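# Two robots shelve a parts bin and an empty bin

## Task

With the connecting door locked shut, use the flow rack that passes through the wall (it works in either direction) to get the bin holding parts onto the work bench and the empty bin onto the shelf unit's flat top. Each bin's whole bottom must rest fully on its surface, with nothing hanging over any edge. Neither robot may tip over or be left leaning.

## Robot and tools

Robots: r1 and r2 are identical Hello Robot Stretch 4 units, each about 1.6 m tall. Each has an omni-wheel base (its rim lies within 0.23 m of the base origin), a lift on a mast, an arm that extends forward, a wrist with yaw, pitch and roll, and a five-finger hand. Each reports in its own frames, so only camera images, lidar_m and wrist_depth_mm reveal where one robot is relative to the other.

Frames: the base frame sits on the floor under the base centre, x ahead, y left, z up, in metres. hand_pose is given in this frame and may be slightly off. The odometry frame is the base frame as it was at scene start. base_odometry counts wheel turns only, so slip reads as travel; heading is in rad, left positive, -3.142 to 3.142.

move: one action. Optional keys are r1 and r2 (one object per robot) plus cameras and blocking. Each robot object may hold:
- base: relative offsets from where that base was last reported (or from where it is, if a move was still running). translate_m (forward +, -2 to 2 m), strafe_m (left +, -2 to 2 m), rotate_rad (counter-clockwise +, -3.2 to 3.2). Only translate_m and strafe_m may be combined, giving a straight diagonal drive with no turning.
- joints: absolute targets by name. lift_m 0 to 1.2 m; arm_m 0 to 0.55 m; wrist_yaw_rad -1.134 to 4.276 (0 ahead, + to the left, 3.14 folded back); wrist_pitch_rad -1.117 to 4.259 (0 level, 1.57 pointing down); wrist_roll_rad -1.117 to 4.259 (0 palm up, 1.57 palm to the robot's right, 3.14 palm down). Finger targets hand_little, hand_ring, hand_middle, hand_index, hand_thumb_bend run -1 (curled) to +1 (straight); hand_thumb_turn +1 beside the palm, -1 opposite the fingers. hand_force_limit (-1 to 1, about 0 to 10 N, 15 N for thumb motors) and hand_speed (-0.96 to 1) are settings, not motions. Out-of-range targets are clipped and reported.
- pace: slow, default, fast or max (base up to 0.1/0.3/0.4/0.6 m/s, 1/2/3/4 rad/s; lift 0.15 to 0.5 m/s; arm 0.1 to 0.7 m/s). A raised lift lowers base speed caps.
- speeds: per-joint top speed overriding pace, for lift_m, arm_m and the three wrist joints.
- contact_limits: 0 (lightest) to 1 for arm_m, lift_m, translate_m, strafe_m, rotate_rad, given alongside that same command; default 0.5. A base limit persists until the next action naming base. With a load, keep lift_m's limit at least 0.15 for 1 kg, 0.3 for 2 kg.
- end_of_arm: "enable_torque" alone, to revive a limp wrist motor.
cameras: list of names (r1_head_camera, r1_head_left_camera, r1_head_right_camera, r1_wrist_camera, the same four for r2, or "all"); [] for none. blocking true (default) returns after everything is at rest; false returns almost at once while motion continues. A new move overrides only the joints and base it names. A move with no action returns full state and all images.

wait(seconds 0 to 10, cameras): lets time pass; returns early if a running move finishes. wait(0) shows the "earlier move" line. stop(cameras): brakes everything of yours and re-brakes slack wheels. zoom_image(camera, region [x0,y0,x1,y1] pixels, at most 504 each way): enlarges part of that camera's newest image. show_instructions: shows reference pages. finished_scene: ends the scene irreversibly; the result must already hold without the robots.

Result lines: "move" names robots that got motion; "as last shown" means a robot got no command, its statuses read "not commanded". base_status and joint_status give done, moving, off_target, or an unrequested stop: contact_stop (held back; that part goes slack), time_out (target dropped), limit_stop_at_own_body, limit_stop_at_tilt (lean over 6 degrees; lift, arm and wheels go slack until it eases), torque_fault. After an unrequested stop or refused call, the remaining move, wait and finished_scene calls in that reply are skipped. lidar_m: 12 distances from base origin, sector 1 straight ahead then counter-clockwise (4 left, 7 behind, 10 right); "-" means nothing seen or closer than 0.25 m. wrist_depth_mm: 7x7 grid of depths, 100 to 2000 mm. base_tilt in degrees (forward, right), with a fixed bias up to 3. turned_by_wheels versus turned_by_imu differing over 0.1 rad suggests a hit or slip. motor_effort (percent, peak in brackets), servo_current (mA), hand_stopped_by (little, ring, middle, index, thumb_bend, thumb_turn: moving, target, force, stalled, fault), per-finger load_n (N, + when pushed open), and on_its_own (what happened unbidden; "held at" is a target).

Hand: the hand point is 0.045 m ahead of the palm; its +z runs along straight fingers, +y out of the palm, +x across toward the little finger. Wrap grips suit objects 0.035 to 0.065 m thick with the thumb turned in; handles down to 0.025 m. A motor moves only when its target changes; close slowly (hand_speed -0.94 or lower) for gentle grips, raise hand_force_limit and send a tighter target to squeeze. The wrist camera hangs below the palm heel and can strike things.

Cautions: never let the robots press on each other, squeeze the other's fingers, or drive bases into contact; equal commands can differ about 3 cm per metre, which matters when sharing a load. Avoid tipping: over 1 kg with arm_m above 0.2 while driving or turning, fast paces, or lifting mid-drive. Avoid self-collision: hand low over the base (lift below 0.25, or 0.45 pointing down), tilted-up rolled wrist, yaw+pitch below about -1.1, or folded wrist with tilt or roll. Don't drop bins or parts even slightly, slam, ram the locked door or fixed objects, or overload fingers.

Each tool is called after "Call:" by a JSON object that holds its "op" and its "data", one argument or row to a line.

Reference images:

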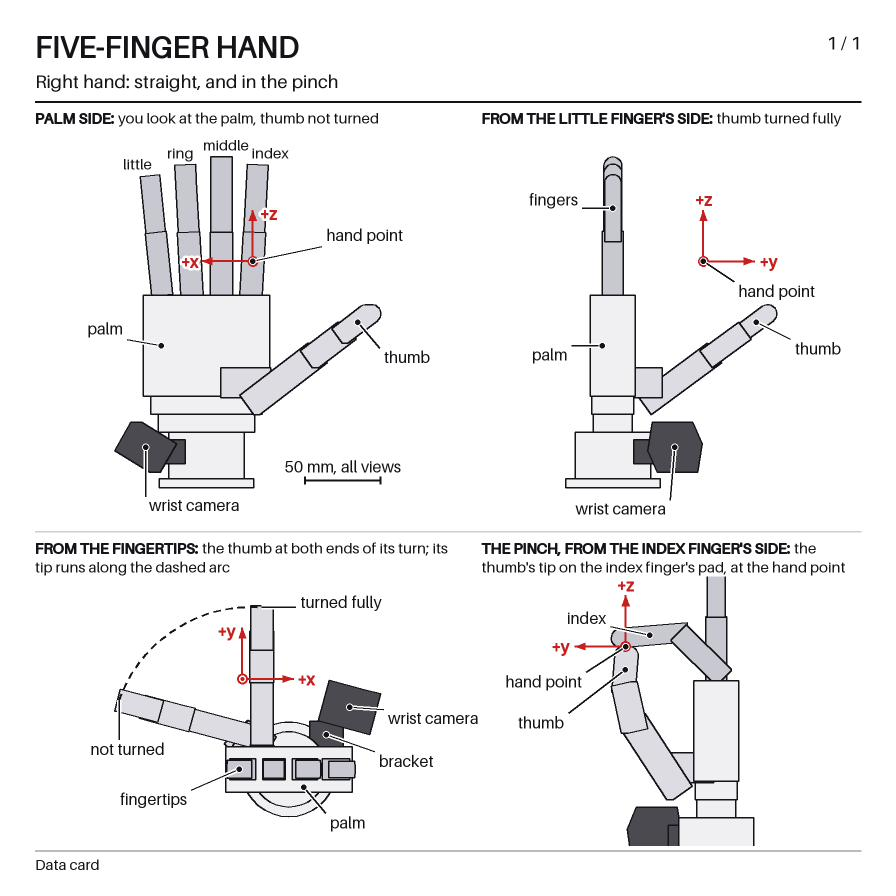

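## Session

Call:
{"op": "move", "data": {

}}

Scene clock: 0.00 s.
r1.base_odometry: x=+0.000 y=+0.000 heading=+0.000
r1.turned_by_wheels: +0.000
r1.turned_by_imu: +0.000
r1.base_tilt: forward=-1.8 right=+0.1
r1.lidar_m: 1.39 2.23 3.14 1.87 1.59 1.61 1.33 1.14 1.13 1.18 1.09 1.68
r1.base_status: not commanded
r1.joint_positions: lift_m=+0.200 arm_m=+0.003 wrist_yaw_rad=+3.148 wrist_pitch_rad=+0.004 wrist_roll_rad=+0.000 hand_little=+1.000 hand_ring=+1.000 hand_middle=+1.000 hand_index=+1.000 hand_thumb_turn=+1.000 hand_thumb_bend=+1.000 hand_force_limit=+0.000 hand_speed=-0.800
r1.joint_status: not commanded
r1.measured_speeds: all 0
r1.hand_stopped_by: target,target,target,target,target,target
r1.little_load_n: 0.0
r1.ring_load_n: 0.0
r1.middle_load_n: 0.0
r1.index_load_n: 0.0
r1.thumb_bend_load_n: 0.0
r1.thumb_turn_load_n: 0.0
r1.motor_effort: lift_m=+20 arm_m=-6 wheel_0=+0 wheel_1=+2 wheel_2=-2
r1.servo_current: wrist_yaw_rad=33 wrist_pitch_rad=46 wrist_roll_rad=52
r1.hand_pose: x=-0.0488 y=+0.1168 z=+0.4374 quat_wxyz=(-0.501, -0.503, +0.499, +0.497) (m; r1's base frame)
r1.wrist_depth_mm: - 136 - - - - - / 105 137 183 - - - - / 110 137 203 - - - - / 136 158 - - - - - / 1098 1255 - - - - - / 1118 1182 120 132 - - - / 946 - - - - - 891
r2.base_odometry: x=+0.000 y=+0.000 heading=+0.000
r2.turned_by_wheels: +0.000
r2.turned_by_imu: +0.000
r2.base_tilt: forward=-1.1 right=-0.2
r2.lidar_m: 1.07 0.99 1.08 1.54 1.87 1.96 2.74 3.23 1.27 1.26 1.24 0.84
r2.base_status: not commanded
r2.joint_positions: lift_m=+0.225 arm_m=+0.000 wrist_yaw_rad=+3.191 wrist_pitch_rad=+0.004 wrist_roll_rad=+0.000 hand_little=+1.000 hand_ring=+1.000 hand_middle=+1.000 hand_index=+1.000 hand_thumb_turn=+1.000 hand_thumb_bend=+1.000 hand_force_limit=+0.000 hand_speed=-0.800
r2.joint_status: not commanded
r2.measured_speeds: all 0
r2.hand_stopped_by: target,target,target,target,target,target
r2.little_load_n: 0.0
r2.ring_load_n: 0.0
r2.middle_load_n: 0.0
r2.index_load_n: 0.0
r2.thumb_bend_load_n: 0.0
r2.thumb_turn_load_n: 0.0
r2.motor_effort: lift_m=+21 arm_m=-5 wheel_0=+0 wheel_1=-2 wheel_2=+1
r2.servo_current: wrist_yaw_rad=39 wrist_pitch_rad=39 wrist_roll_rad=20
r2.hand_pose: x=-0.0562 y=+0.1072 z=+0.4621 quat_wxyz=(-0.511, -0.513, +0.489, +0.487) (m; r2's base frame)
r2.wrist_depth_mm: - 137 - - - - - / - 116 165 - - - - / - 127 166 - - - - / - 139 213 - - - - / 218 - - - - - - / 226 1464 210 181 1499 - - / 222 976 108 114 - - -
pictures: r1_head_camera, r1_head_left_camera, r1_head_right_camera, r1_wrist_camera, r2_head_camera, r2_head_left_camera, r2_head_right_camera, r2_wrist_camera
Images, in order (width x height): r1_head_camera 420x560, r1_head_left_camera 420x672, r1_head_right_camera 420x672, r1_wrist_camera 616x392, r2_head_camera 420x560, r2_head_left_camera 420x672, r2_head_right_camera 420x672, r2_wrist_camera 616x392.

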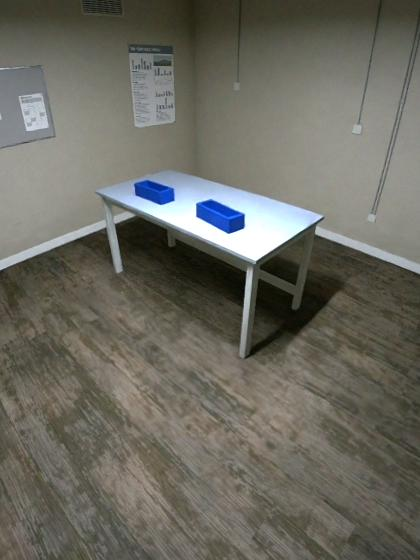

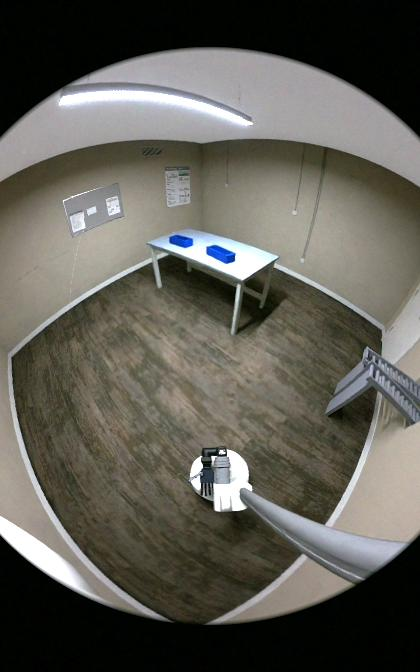

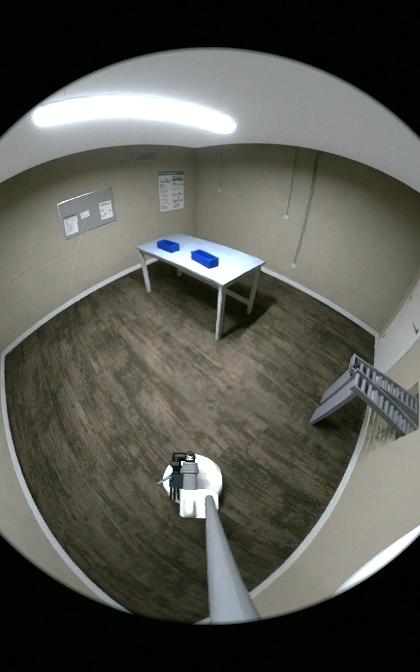

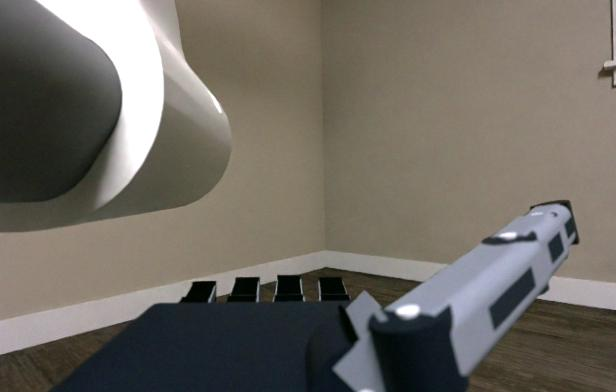

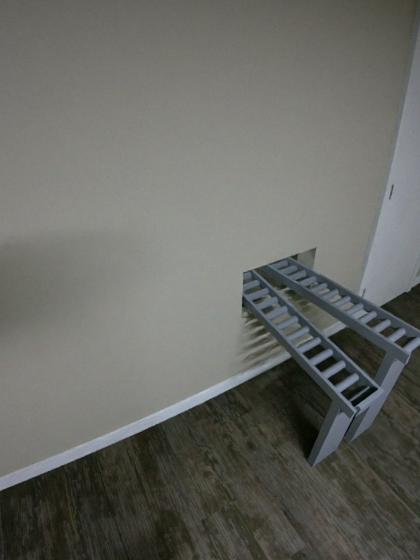

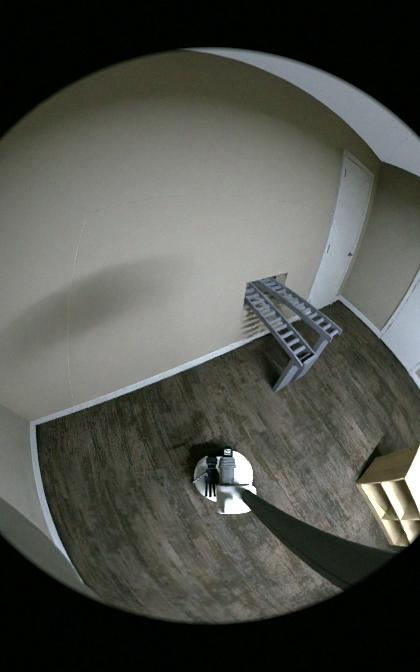

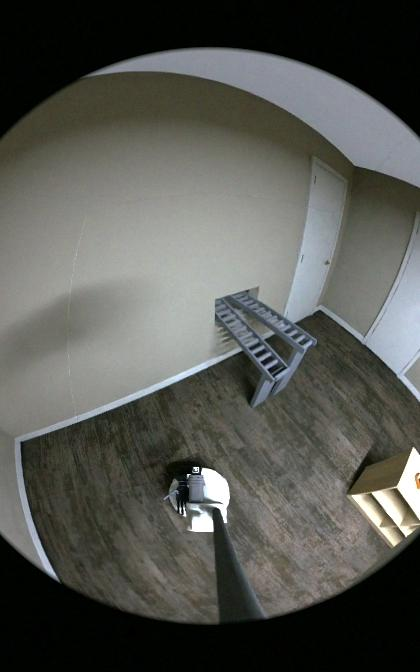

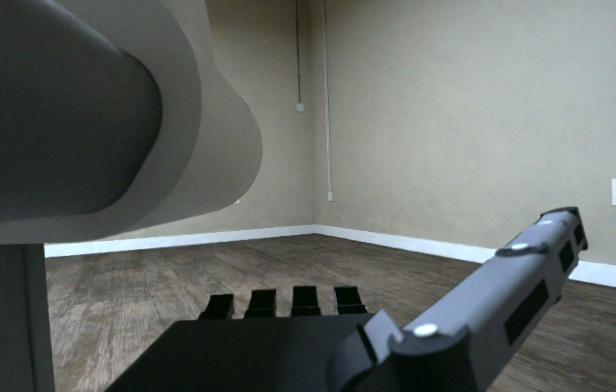

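Call:
{"op": "zoom_image", "data": {
  "camera": "r1_head_camera",
  "region": [90, 150, 330, 300]
}}

Call:
{"op": "zoom_image", "data": {
  "camera": "r1_head_left_camera",
  "region": [300, 320, 420, 450]
}}

Call:
{"op": "zoom_image", "data": {
  "camera": "r2_head_left_camera",
  "region": [220, 250, 420, 560]
}}

Call:
{"op": "zoom_image", "data": {
  "camera": "r2_head_right_camera",
  "region": [320, 420, 420, 560]
}}

Scaled by 2.100 from the camera's image (finer frame: 1200x1600).

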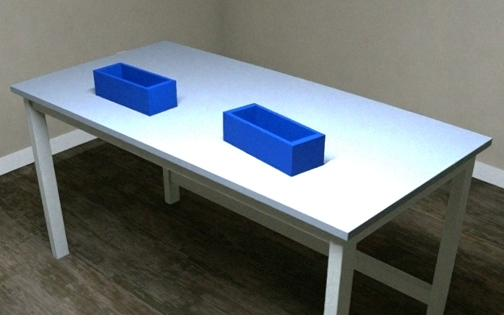

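Scaled by 3.877 from the camera's image (finer frame: 600x960).

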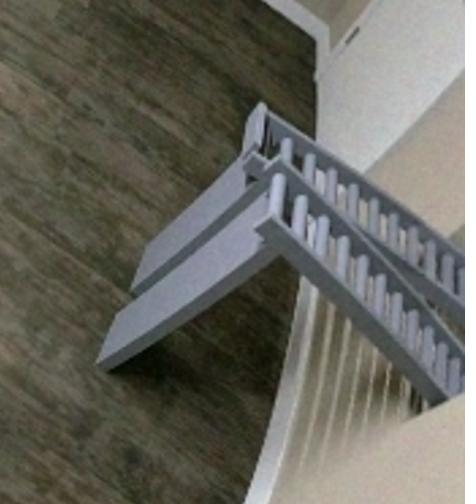

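Scaled by 1.626 from the camera's image (finer frame: 600x960).

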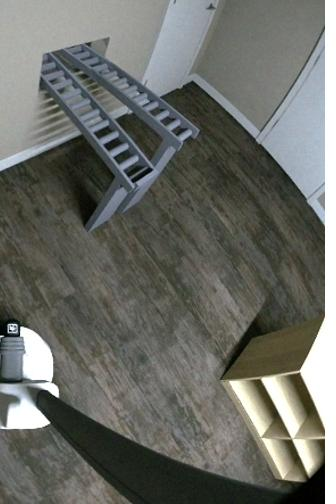

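Scaled by 3.600 from the camera's image (finer frame: 600x960).

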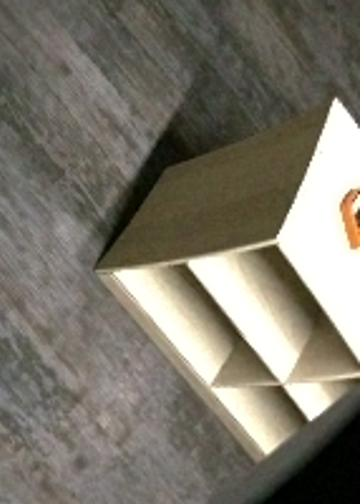

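Call:
{"op": "move", "data": {
  "r2": {"base": {"rotate_rad": -1.7}},
  "r1": {"base": {"rotate_rad": -1.0}},
  "cameras": ["all"]
}}

Scene clock: 2.53 s.
move: r1 done; r2 done
r1.base_odometry: x=+0.000 y=+0.000 heading=-1.000
r1.turned_by_wheels: -1.000
r1.turned_by_imu: -0.985
r1.base_tilt: forward=-1.9 right=+0.2
r1.lidar_m: 1.10 1.49 1.38 2.46 3.14 1.83 1.56 1.60 1.31 1.12 1.13 1.13
r1.base_status: done
r1.joint_positions: lift_m=+0.200 arm_m=+0.003 wrist_yaw_rad=+3.148 wrist_pitch_rad=+0.004 wrist_roll_rad=+0.000 hand_little=+1.000 hand_ring=+1.000 hand_middle=+1.000 hand_index=+1.000 hand_thumb_turn=+1.000 hand_thumb_bend=+1.000 hand_force_limit=+0.000 hand_speed=-0.800
r1.joint_status: not commanded
r1.measured_speeds: all 0
r1.hand_stopped_by: target,target,target,target,target,target
r1.little_load_n: 0.0
r1.ring_load_n: 0.0
r1.middle_load_n: 0.0
r1.index_load_n: 0.0
r1.thumb_bend_load_n: 0.0
r1.thumb_turn_load_n: 0.0
r1.motor_effort: lift_m=+20(20) arm_m=-6(6) wheel_0=+3(8) wheel_1=+0(8) wheel_2=+1(11)
r1.servo_current: wrist_yaw_rad=20(72) wrist_pitch_rad=46(72) wrist_roll_rad=33(72)
r1.hand_pose: x=-0.0488 y=+0.1168 z=+0.4374 quat_wxyz=(-0.501, -0.503, +0.499, +0.497)
r1.wrist_depth_mm: - 137 1708 1808 1921 - - / 106 137 1708 1808 1921 - - / 110 137 216 - - - - / 136 159 - - - - - / - - - - 1983 - - / 1281 1281 132 132 - - - / 1008 - - - - - 891
r2.base_odometry: x=+0.000 y=+0.000 heading=-1.699
r2.turned_by_wheels: -1.699
r2.turned_by_imu: -1.699
r2.base_tilt: forward=-1.1 right=-0.2
r2.lidar_m: 1.27 2.84 0.83 0.97 1.02 1.05 1.38 1.84 1.88 2.43 3.24 1.49
r2.base_status: done
r2.joint_positions: lift_m=+0.225 arm_m=+0.000 wrist_yaw_rad=+3.191 wrist_pitch_rad=+0.004 wrist_roll_rad=+0.000 hand_little=+1.000 hand_ring=+1.000 hand_middle=+1.000 hand_index=+1.000 hand_thumb_turn=+1.000 hand_thumb_bend=+1.000 hand_force_limit=+0.000 hand_speed=-0.800
r2.joint_status: not commanded
r2.measured_speeds: all 0
r2.hand_stopped_by: target,target,target,target,target,target
r2.little_load_n: 0.0
r2.ring_load_n: 0.0
r2.middle_load_n: 0.0
r2.index_load_n: 0.0
r2.thumb_bend_load_n: 0.0
r2.thumb_turn_load_n: 0.0
r2.motor_effort: lift_m=+21(21) arm_m=-5(6) wheel_0=+6(14) wheel_1=+3(11) wheel_2=+5(12)
r2.servo_current: wrist_yaw_rad=33(46) wrist_pitch_rad=33(52) wrist_roll_rad=33(59)
r2.hand_pose: x=-0.0562 y=+0.1072 z=+0.4621 quat_wxyz=(-0.511, -0.513, +0.489, +0.487)
r2.wrist_depth_mm: - 138 - - - - - / - 118 177 - - - - / - 128 172 - - - - / 124 139 224 - - - - / 213 - - - - - - / 230 1464 211 175 - - - / 226 991 108 114 - - -
pictures: r1_head_camera, r1_head_left_camera, r1_head_right_camera, r1_wrist_camera, r2_head_camera, r2_head_left_camera, r2_head_right_camera, r2_wrist_camera
Images, in order (width x height): r1_head_camera 420x560, r1_head_left_camera 420x672, r1_head_right_camera 420x672, r1_wrist_camera 616x392, r2_head_camera 420x560, r2_head_left_camera 420x672, r2_head_right_camera 420x672, r2_wrist_camera 616x392.

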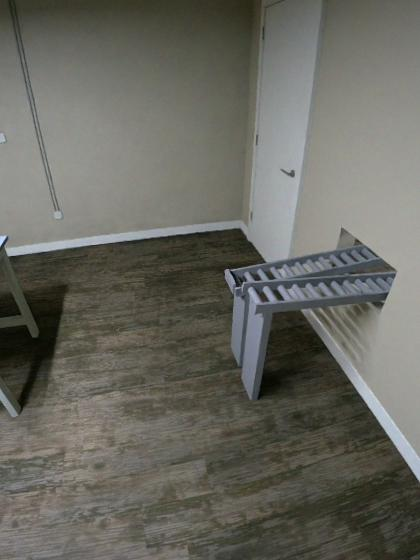

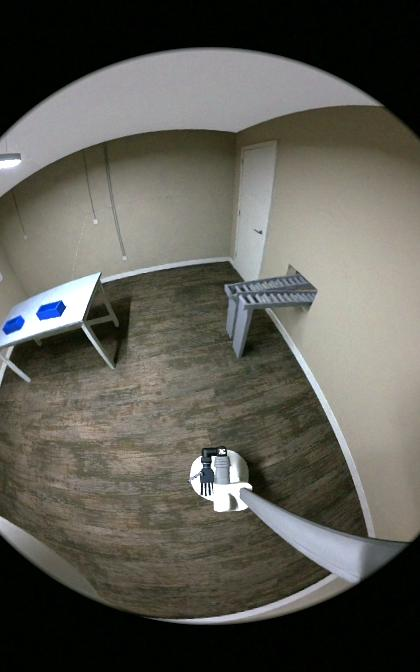

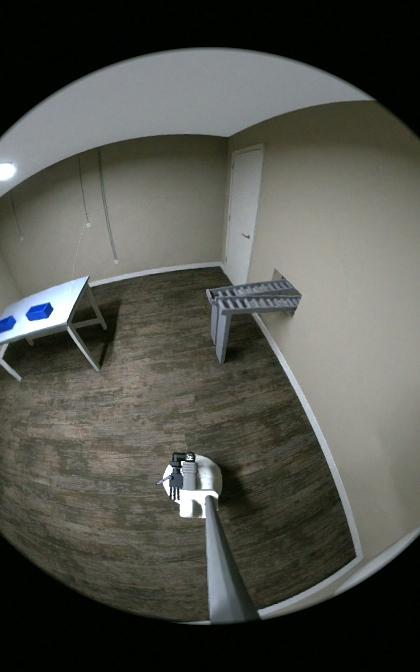

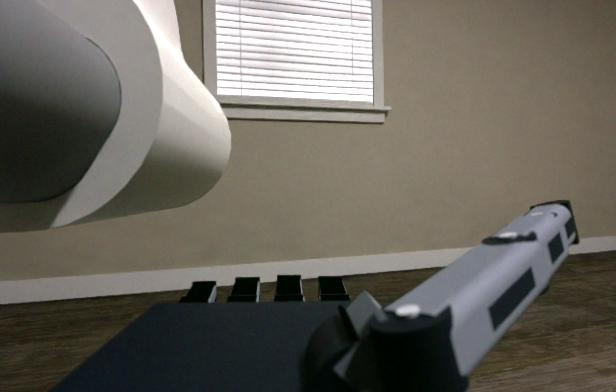

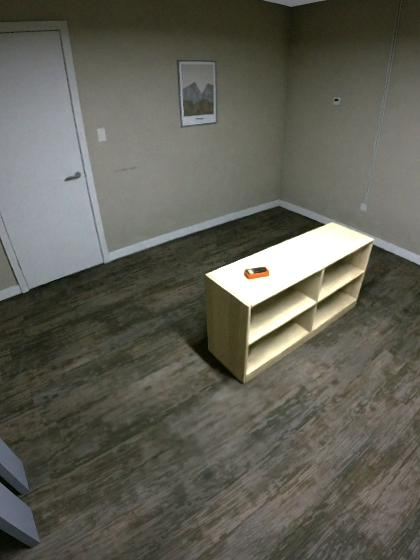

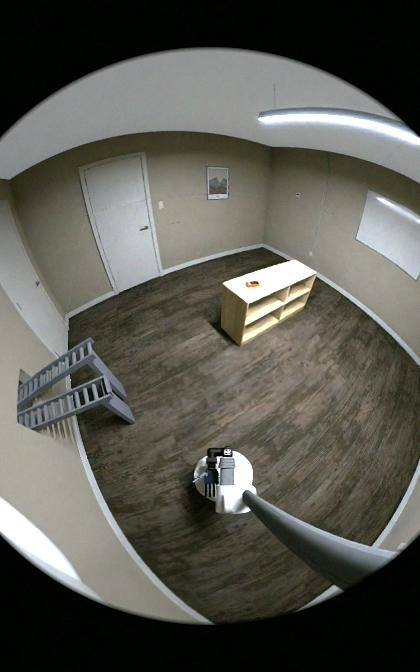

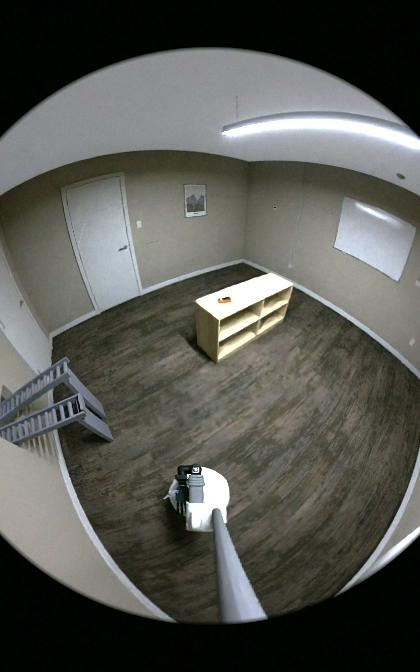

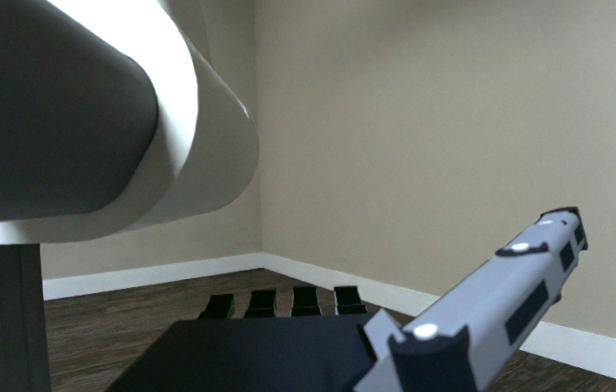

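Call:
{"op": "zoom_image", "data": {
  "camera": "r1_head_camera",
  "region": [210, 220, 410, 410]
}}

Call:
{"op": "zoom_image", "data": {
  "camera": "r2_head_left_camera",
  "region": [0, 320, 150, 450]
}}

Call:
{"op": "zoom_image", "data": {
  "camera": "r2_head_camera",
  "region": [190, 210, 390, 390]
}}

Scaled by 2.520 from the camera's image (finer frame: 1200x1600).

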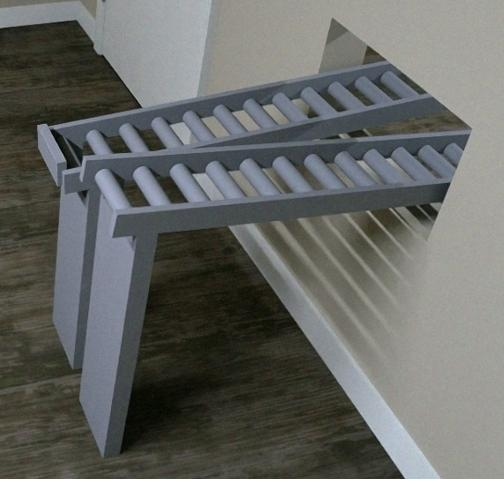

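Scaled by 3.360 from the camera's image (finer frame: 600x960).

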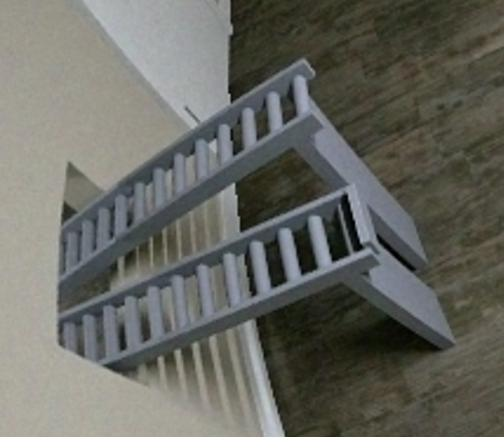

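Scaled by 2.520 from the camera's image (finer frame: 1200x1600).

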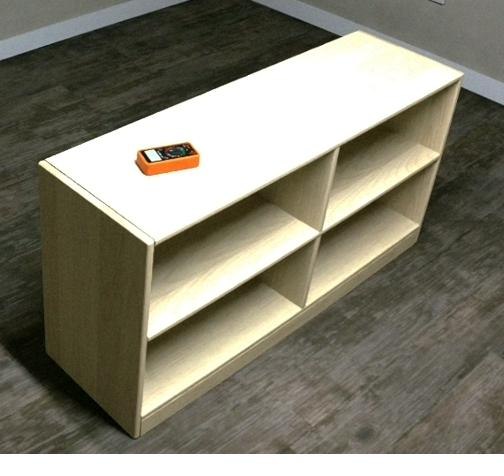

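Call:
{"op": "move", "data": {
  "r1": {"base": {"rotate_rad": 1.2}, "joints": {"lift_m": 0.9, "wrist_yaw_rad": 0.0, "wrist_pitch_rad": 0.9}},
  "cameras": ["r1_head_camera", "r1_head_left_camera", "r1_head_right_camera", "r1_wrist_camera"]
}}

Scene clock: 6.93 s.
move: r1 done
r1.base_odometry: x=+0.000 y=+0.000 heading=+0.200
r1.turned_by_wheels: +1.200
r1.turned_by_imu: +1.177
r1.base_tilt: forward=-1.6 right=+0.2
r1.lidar_m: 1.51 3.14 2.58 1.69 1.59 1.66 1.20 1.13 1.14 1.08 1.35 1.40
r1.base_status: done
r1.joint_positions: lift_m=+0.900 arm_m=+0.003 wrist_yaw_rad=+0.002 wrist_pitch_rad=+0.901 wrist_roll_rad=+0.000 hand_little=+1.000 hand_ring=+1.000 hand_middle=+1.000 hand_index=+1.000 hand_thumb_turn=+1.000 hand_thumb_bend=+1.000 hand_force_limit=+0.000 hand_speed=-0.800
r1.joint_status: all done
r1.measured_speeds: all 0
r1.hand_stopped_by: target,target,target,target,target,target
r1.little_load_n: 0.0
r1.ring_load_n: 0.0
r1.middle_load_n: 0.0
r1.index_load_n: 0.0
r1.thumb_bend_load_n: 0.0
r1.thumb_turn_load_n: 0.0
r1.motor_effort: lift_m=+23(26) arm_m=-6(6) wheel_0=-3(8) wheel_1=-2(8) wheel_2=-1(11)
r1.servo_current: wrist_yaw_rad=39(111) wrist_pitch_rad=39(72) wrist_roll_rad=46(85)
r1.hand_pose: x=+0.3585 y=-0.1178 z=+0.9417 quat_wxyz=(+0.232, +0.667, +0.669, +0.233)
r1.wrist_depth_mm: 1983 1983 1983 - 1921 - - / 1661 1708 1708 1756 1756 1756 1756 / 1499 1464 1499 1499 1537 1537 1537 / 1308 1336 1308 1336 1336 1366 1430 / 1182 1182 1182 1182 1205 1229 - / 1060 1078 132 132 - - - / 976 - - - - - 991
r2: as last shown
r2.turned_by_wheels: +0.000
r2.turned_by_imu: +0.001
r2.thumb_bend_load_n: -0.5
r2.motor_effort: lift_m=+21(21) arm_m=-5(5) wheel_0=+6(6) wheel_1=+3(4) wheel_2=+5(6)
Images, in order (width x height): r1_head_camera 420x560, r1_head_left_camera 420x672, r1_head_right_camera 420x672, r1_wrist_camera 616x392.

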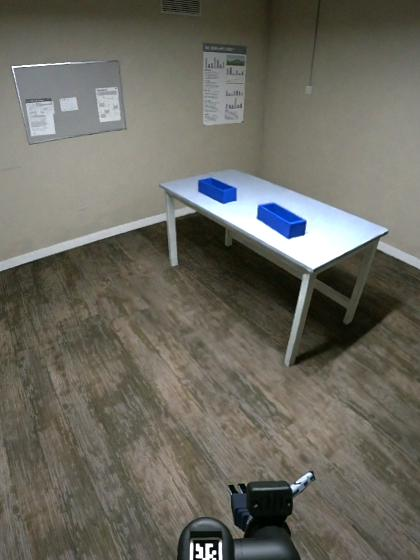

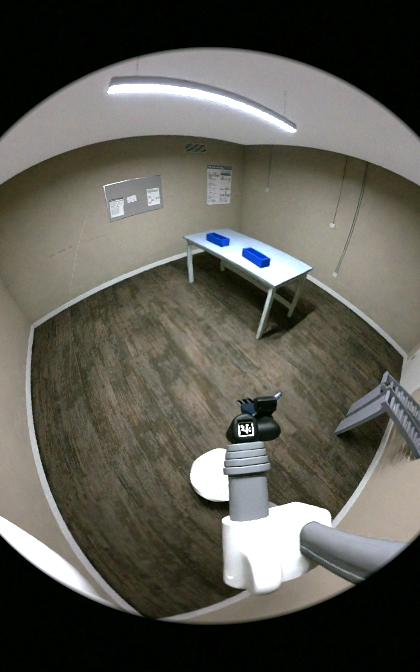

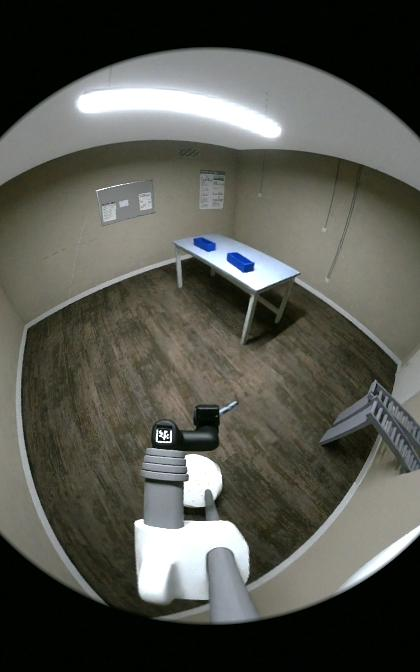

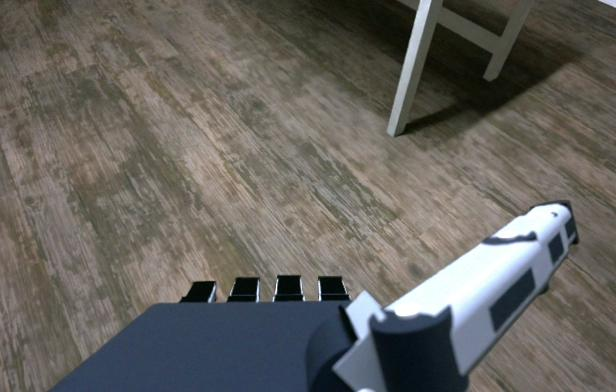

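Call:
{"op": "zoom_image", "data": {
  "camera": "r1_head_camera",
  "region": [150, 150, 400, 380]
}}

Call:
{"op": "zoom_image", "data": {
  "camera": "r1_head_camera",
  "region": [190, 170, 320, 250]
}}

Scaled by 2.016 from the camera's image (finer frame: 1200x1600).

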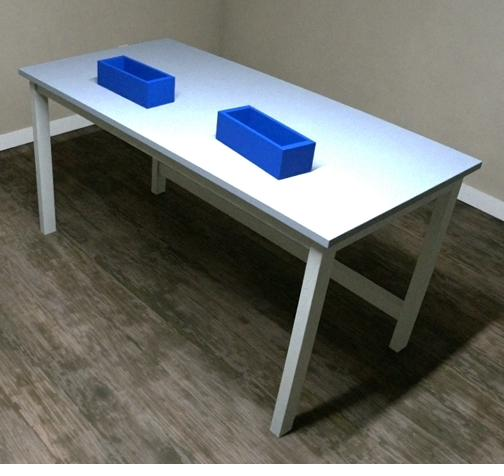

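Scaled by 3.877 from the camera's image (finer frame: 1200x1600).

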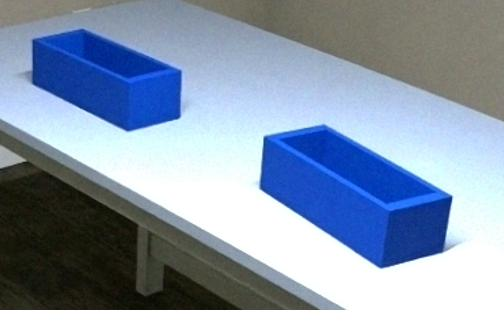

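Call:
{"op": "move", "data": {
  "r1": {"base": {"translate_m": 0.75, "strafe_m": 0.4}}
}}

Call:
{"op": "move", "data": {
  "r1": {"base": {"rotate_rad": -0.7}},
  "cameras": ["r1_head_camera", "r1_head_left_camera", "r1_wrist_camera"]
}}

Scene clock: 12.20 s.
move: r1 done
r1.base_odometry: x=+0.656 y=+0.541 heading=+0.200
r1.turned_by_wheels: +0.000
r1.turned_by_imu: +0.001
r1.base_tilt: forward=-1.8 right=+0.2
r1.lidar_m: 1.40 2.31 2.36 1.85 1.68 1.73 2.11 1.96 1.58 1.75 1.02 1.07
r1.base_status: done
r1.joint_positions: lift_m=+0.900 arm_m=+0.003 wrist_yaw_rad=+0.002 wrist_pitch_rad=+0.901 wrist_roll_rad=+0.000 hand_little=+1.000 hand_ring=+1.000 hand_middle=+1.000 hand_index=+1.000 hand_thumb_turn=+1.000 hand_thumb_bend=+1.000 hand_force_limit=+0.000 hand_speed=-0.800
r1.joint_status: not commanded
r1.measured_speeds: all 0
r1.hand_stopped_by: target,target,target,target,target,target
r1.little_load_n: 0.0
r1.ring_load_n: 0.5
r1.middle_load_n: 0.0
r1.index_load_n: 0.0
r1.thumb_bend_load_n: 0.0
r1.thumb_turn_load_n: 0.0
r1.motor_effort: lift_m=+22(23) arm_m=-6(6) wheel_0=+3(6) wheel_1=-1(9) wheel_2=-2(13)
r1.servo_current: wrist_yaw_rad=33(65) wrist_pitch_rad=46(65) wrist_roll_rad=65(78)
r1.hand_pose: x=+0.3585 y=-0.1179 z=+0.9417 quat_wxyz=(+0.232, +0.667, +0.668, +0.233)
r1.wrist_depth_mm: 1863 1983 1983 - 1983 - 1983 / 1661 1708 1708 1708 1756 1756 1756 / 1464 1464 1499 1499 1537 1537 1537 / 1308 1308 1336 1308 1366 1336 1366 / 1182 1182 1205 1205 1205 1229 - / 1060 1078 131 132 - - - / 976 - - - - - 1008
r2: as last shown
r2.little_load_n: 0.5
r2.thumb_bend_load_n: 0.0
pictures: none

Scene clock: 13.70 s.
move: r1 done
r1.base_odometry: x=+0.656 y=+0.541 heading=-0.500
r1.turned_by_wheels: -0.700
r1.turned_by_imu: -0.688
r1.base_tilt: forward=-1.8 right=+0.1
r1.lidar_m: 1.03 1.22 2.30 2.30 2.00 1.67 1.69 2.00 1.97 1.83 1.57 1.04
r1.base_status: done
r1.joint_positions: lift_m=+0.900 arm_m=+0.003 wrist_yaw_rad=+0.001 wrist_pitch_rad=+0.901 wrist_roll_rad=+0.000 hand_little=+1.000 hand_ring=+1.000 hand_middle=+1.000 hand_index=+1.000 hand_thumb_turn=+1.000 hand_thumb_bend=+1.000 hand_force_limit=+0.000 hand_speed=-0.800
r1.joint_status: not commanded
r1.measured_speeds: all 0
r1.hand_stopped_by: target,target,target,target,target,target
r1.little_load_n: 0.0
r1.ring_load_n: 0.0
r1.middle_load_n: 0.0
r1.index_load_n: 0.5
r1.thumb_bend_load_n: 0.0
r1.thumb_turn_load_n: 0.0
r1.motor_effort: lift_m=+22(22) arm_m=-6(6) wheel_0=+2(8) wheel_1=+1(9) wheel_2=+3(11)
r1.servo_current: wrist_yaw_rad=26(72) wrist_pitch_rad=39(59) wrist_roll_rad=52(65)
r1.hand_pose: x=+0.3584 y=-0.1180 z=+0.9417 quat_wxyz=(+0.232, +0.667, +0.668, +0.233)
r1.wrist_depth_mm: 1863 1921 - - 1983 - - / 1661 1708 1661 1708 1756 1756 1808 / 1464 1499 1499 1537 1499 1537 1576 / 1281 1308 1308 1336 1366 1366 1397 / 1182 1205 1182 1205 1229 1229 - / 1060 1078 131 132 - - - / 991 - - - - - 991
r2: as last shown
r2.turned_by_imu: +0.000
r2.little_load_n: 0.0
Images, in order (width x height): r1_head_camera 420x560, r1_head_left_camera 420x672, r1_wrist_camera 616x392.

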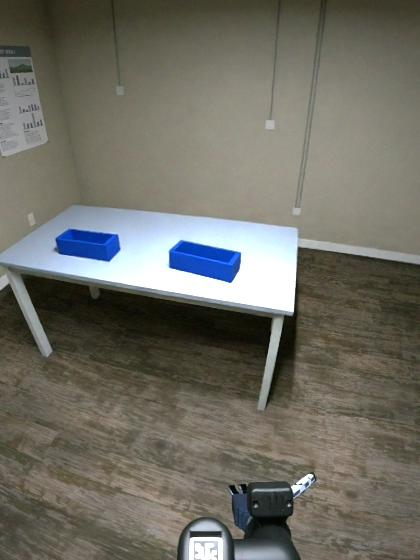

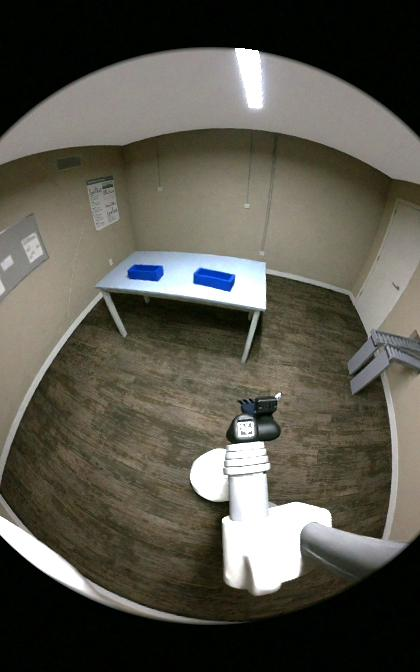

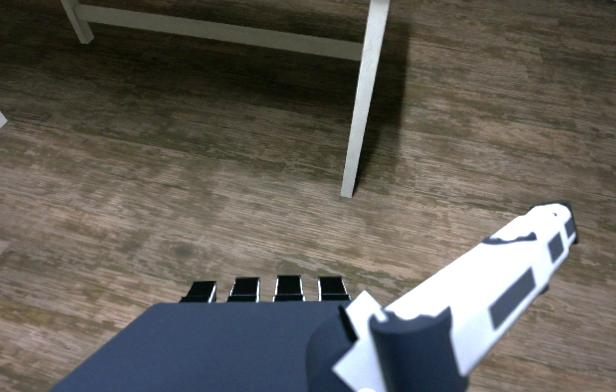

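Call:
{"op": "move", "data": {
  "r1": {"base": {"rotate_rad": -0.33}, "joints": {"lift_m": 1.1, "wrist_pitch_rad": 1.2}}
}}

Call:
{"op": "move", "data": {
  "r1": {"base": {"translate_m": 0.35, "strafe_m": 0.55}},
  "cameras": ["r1_head_camera", "r1_head_left_camera", "r1_wrist_camera"]
}}

Scene clock: 16.10 s.
move: r1 done
r1.base_odometry: x=+0.656 y=+0.541 heading=-0.829
r1.turned_by_wheels: -0.329
r1.turned_by_imu: -0.323
r1.base_tilt: forward=-1.8 right=+0.1
r1.lidar_m: 1.04 1.07 1.42 2.32 2.41 1.84 1.69 1.72 2.07 1.96 1.58 1.73
r1.base_status: done
r1.joint_positions: lift_m=+1.100 arm_m=+0.003 wrist_yaw_rad=+0.001 wrist_pitch_rad=+1.200 wrist_roll_rad=+0.000 hand_little=+1.000 hand_ring=+1.000 hand_middle=+1.000 hand_index=+1.000 hand_thumb_turn=+1.000 hand_thumb_bend=+1.000 hand_force_limit=+0.000 hand_speed=-0.800
r1.joint_status: all done
r1.measured_speeds: all 0
r1.hand_stopped_by: target,target,target,target,target,target
r1.little_load_n: 0.0
r1.ring_load_n: 0.0
r1.middle_load_n: 0.0
r1.index_load_n: 0.0
r1.thumb_bend_load_n: 0.0
r1.thumb_turn_load_n: 0.0
r1.motor_effort: lift_m=+22(26) arm_m=-6(6) wheel_0=+3(8) wheel_1=+1(7) wheel_2=+3(11)
r1.servo_current: wrist_yaw_rad=46(52) wrist_pitch_rad=33(78) wrist_roll_rad=46(78)
r1.hand_pose: x=+0.3101 y=-0.1181 z=+1.0934 quat_wxyz=(+0.130, +0.695, +0.695, +0.130)
r1.wrist_depth_mm: 1537 1537 1537 1576 1618 1618 1661 / 1464 1430 1499 1499 1499 1499 1537 / 1336 1397 1397 1397 1430 1430 1430 / 1281 1308 1336 1336 1336 1366 1366 / 1229 1255 1229 1255 1255 1281 - / 1160 1182 132 132 - - - / 1118 - - - - - 1160
r2: as last shown
pictures: none

Scene clock: 19.77 s.
move: r1 done
r1.base_odometry: x=+1.298 y=+0.654 heading=-0.829
r1.turned_by_wheels: +0.000
r1.turned_by_imu: +0.000
r1.base_tilt: forward=-1.8 right=+0.2
r1.lidar_m: 0.66 0.69 0.93 1.78 1.86 2.26 2.10 2.12 2.63 2.48 1.87 0.71
r1.base_status: done
r1.joint_positions: lift_m=+1.100 arm_m=+0.003 wrist_yaw_rad=+0.001 wrist_pitch_rad=+1.200 wrist_roll_rad=+0.000 hand_little=+1.000 hand_ring=+1.000 hand_middle=+1.000 hand_index=+1.000 hand_thumb_turn=+1.000 hand_thumb_bend=+1.000 hand_force_limit=+0.000 hand_speed=-0.800
r1.joint_status: not commanded
r1.measured_speeds: all 0
r1.hand_stopped_by: target,target,target,target,target,target
r1.little_load_n: 0.0
r1.ring_load_n: 0.0
r1.middle_load_n: 0.0
r1.index_load_n: 0.0
r1.thumb_bend_load_n: 0.0
r1.thumb_turn_load_n: 0.0
r1.motor_effort: lift_m=+22(23) arm_m=-6(6) wheel_0=-1(8) wheel_1=+1(11) wheel_2=-3(11)
r1.servo_current: wrist_yaw_rad=26(65) wrist_pitch_rad=20(72) wrist_roll_rad=26(72)
r1.hand_pose: x=+0.3101 y=-0.1181 z=+1.0934 quat_wxyz=(+0.130, +0.695, +0.695, +0.130)
r1.wrist_depth_mm: 591 597 609 615 627 634 1576 / 1430 1464 1464 1499 1499 1499 1537 / 1366 1366 1366 1397 1397 1430 1430 / 1308 1308 1308 1336 1336 1366 1397 / 1205 1229 1229 1255 1281 1281 - / 1160 1182 132 132 - - - / 1118 - - - - - 1160
r2: as last shown
r2.turned_by_imu: +0.001
Images, in order (width x height): r1_head_camera 420x560, r1_head_left_camera 420x672, r1_wrist_camera 616x392.

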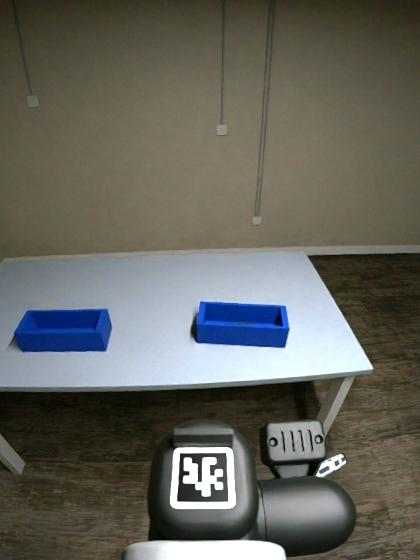

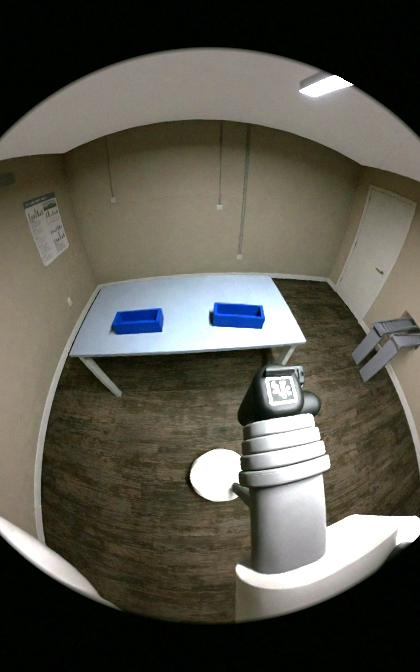

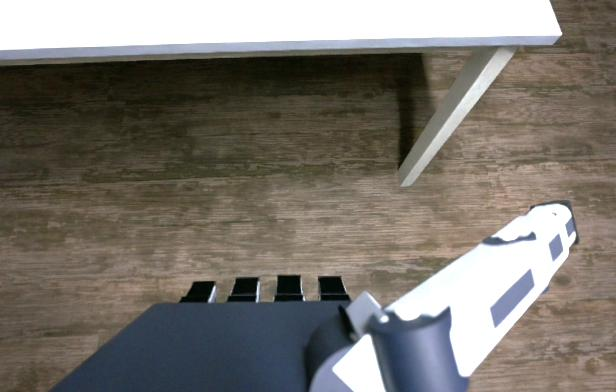

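Call:
{"op": "zoom_image", "data": {
  "camera": "r1_head_camera",
  "region": [0, 280, 160, 370]
}}

Call:
{"op": "zoom_image", "data": {
  "camera": "r1_head_camera",
  "region": [180, 280, 340, 370]
}}

Scaled by 3.150 from the camera's image (finer frame: 1200x1600).

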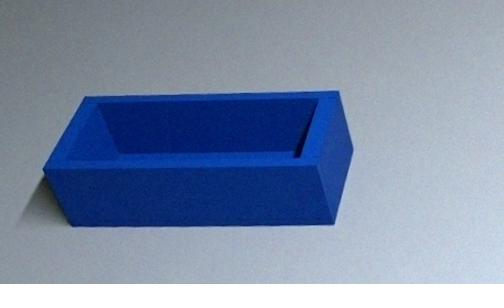

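Scaled by 3.150 from the camera's image (finer frame: 1200x1600).

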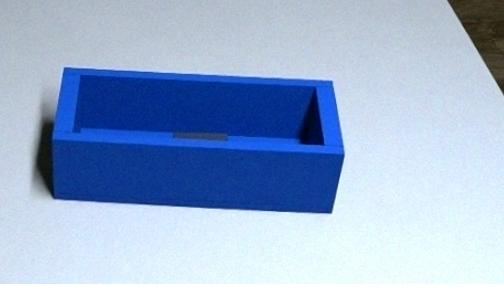

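Call:
{"op": "move", "data": {
  "r1": {"joints": {"lift_m": 1.18, "arm_m": 0.3, "wrist_pitch_rad": 1.35}},
  "cameras": ["r1_wrist_camera"]
}}

Call:
{"op": "move", "data": {
  "r1": {"base": {"strafe_m": 0.4}},
  "cameras": ["r1_wrist_camera", "r1_head_camera"]
}}

Scene clock: 22.10 s.
move: r1 done
r1.base_odometry: x=+1.298 y=+0.654 heading=-0.829
r1.turned_by_wheels: +0.000
r1.turned_by_imu: -0.001
r1.base_tilt: forward=-1.6 right=+0.0
r1.lidar_m: 0.66 0.68 0.93 1.81 1.85 2.25 2.10 2.11 2.63 2.48 1.90 0.70
r1.base_status: not commanded
r1.joint_positions: lift_m=+1.180 arm_m=+0.300 wrist_yaw_rad=+0.001 wrist_pitch_rad=+1.349 wrist_roll_rad=+0.000 hand_little=+1.000 hand_ring=+1.000 hand_middle=+1.000 hand_index=+1.000 hand_thumb_turn=+1.000 hand_thumb_bend=+1.000 hand_force_limit=+0.000 hand_speed=-0.800
r1.joint_status: all done
r1.measured_speeds: all 0
r1.hand_stopped_by: target,target,target,target,target,target
r1.little_load_n: 0.0
r1.ring_load_n: 0.0
r1.middle_load_n: -0.5
r1.index_load_n: 0.0
r1.thumb_bend_load_n: 0.0
r1.thumb_turn_load_n: 0.0
r1.motor_effort: lift_m=+22(25) arm_m=+8(11) wheel_0=-1(2) wheel_1=+1(1) wheel_2=-3(3)
r1.servo_current: wrist_yaw_rad=20(59) wrist_pitch_rad=33(78) wrist_roll_rad=26(59)
r1.hand_pose: x=+0.5780 y=-0.1181 z=+1.1552 quat_wxyz=(+0.078, +0.702, +0.703, +0.078)
r1.wrist_depth_mm: 597 603 597 580 574 627 1537 / 574 585 585 591 597 609 1464 / 559 564 574 574 580 591 603 / 1281 1308 1336 1336 1336 1366 1397 / 1255 1281 1281 1308 1308 1336 - / 1229 1229 132 132 - - - / 1205 - - - - - 1255
r2: as last shown
r2.turned_by_imu: +0.000
Images, in order (width x height): r1_wrist_camera 616x392.

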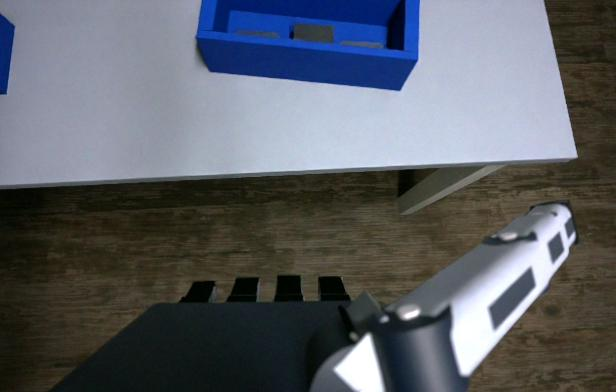

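Scene clock: 24.77 s.
move: r1 done
r1.base_odometry: x=+1.593 y=+0.925 heading=-0.830
r1.turned_by_wheels: +0.000
r1.turned_by_imu: -0.002
r1.base_tilt: forward=-1.8 right=+0.3
r1.lidar_m: 0.64 0.64 1.48 1.40 1.44 1.91 2.11 2.17 2.85 2.70 0.98 0.69
r1.base_status: done
r1.joint_positions: lift_m=+1.180 arm_m=+0.300 wrist_yaw_rad=+0.001 wrist_pitch_rad=+1.349 wrist_roll_rad=+0.000 hand_little=+1.000 hand_ring=+1.000 hand_middle=+1.000 hand_index=+1.000 hand_thumb_turn=+1.000 hand_thumb_bend=+1.000 hand_force_limit=+0.000 hand_speed=-0.800
r1.joint_status: not commanded
r1.measured_speeds: all 0
r1.hand_stopped_by: target,target,target,target,target,target
r1.little_load_n: 0.0
r1.ring_load_n: 0.0
r1.middle_load_n: 0.0
r1.index_load_n: 0.0
r1.thumb_bend_load_n: 0.0
r1.thumb_turn_load_n: 0.0
r1.motor_effort: lift_m=+22(22) arm_m=+8(9) wheel_0=-1(11) wheel_1=-2(11) wheel_2=+0(4)
r1.servo_current: wrist_yaw_rad=7(65) wrist_pitch_rad=33(65) wrist_roll_rad=59(65)
r1.hand_pose: x=+0.5780 y=-0.1181 z=+1.1552 quat_wxyz=(+0.078, +0.702, +0.703, +0.078)
r1.wrist_depth_mm: 591 544 530 615 627 603 591 / 569 530 535 591 603 603 609 / 559 559 574 574 585 591 591 / 544 554 1281 1308 1336 1366 1025 / 1255 1281 1281 1308 1308 1336 - / 1229 1255 132 132 - - - / 1182 - - - - - 1255
r2: as last shown
pictures: r1_head_camera, r1_wrist_camera
Images, in order (width x height): r1_head_camera 420x560, r1_wrist_camera 616x392.

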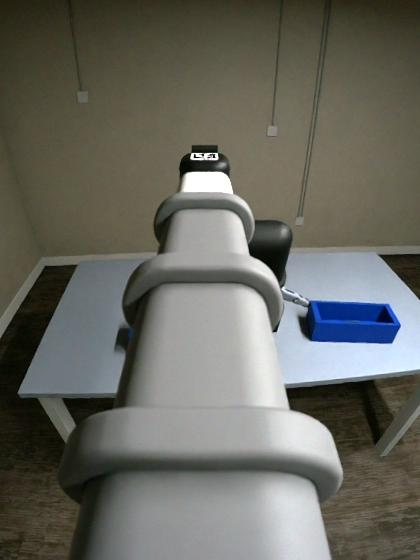

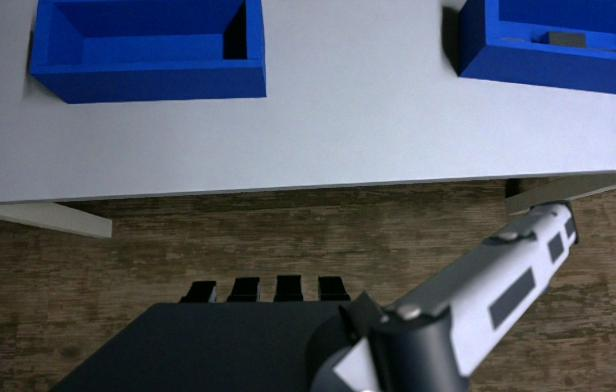

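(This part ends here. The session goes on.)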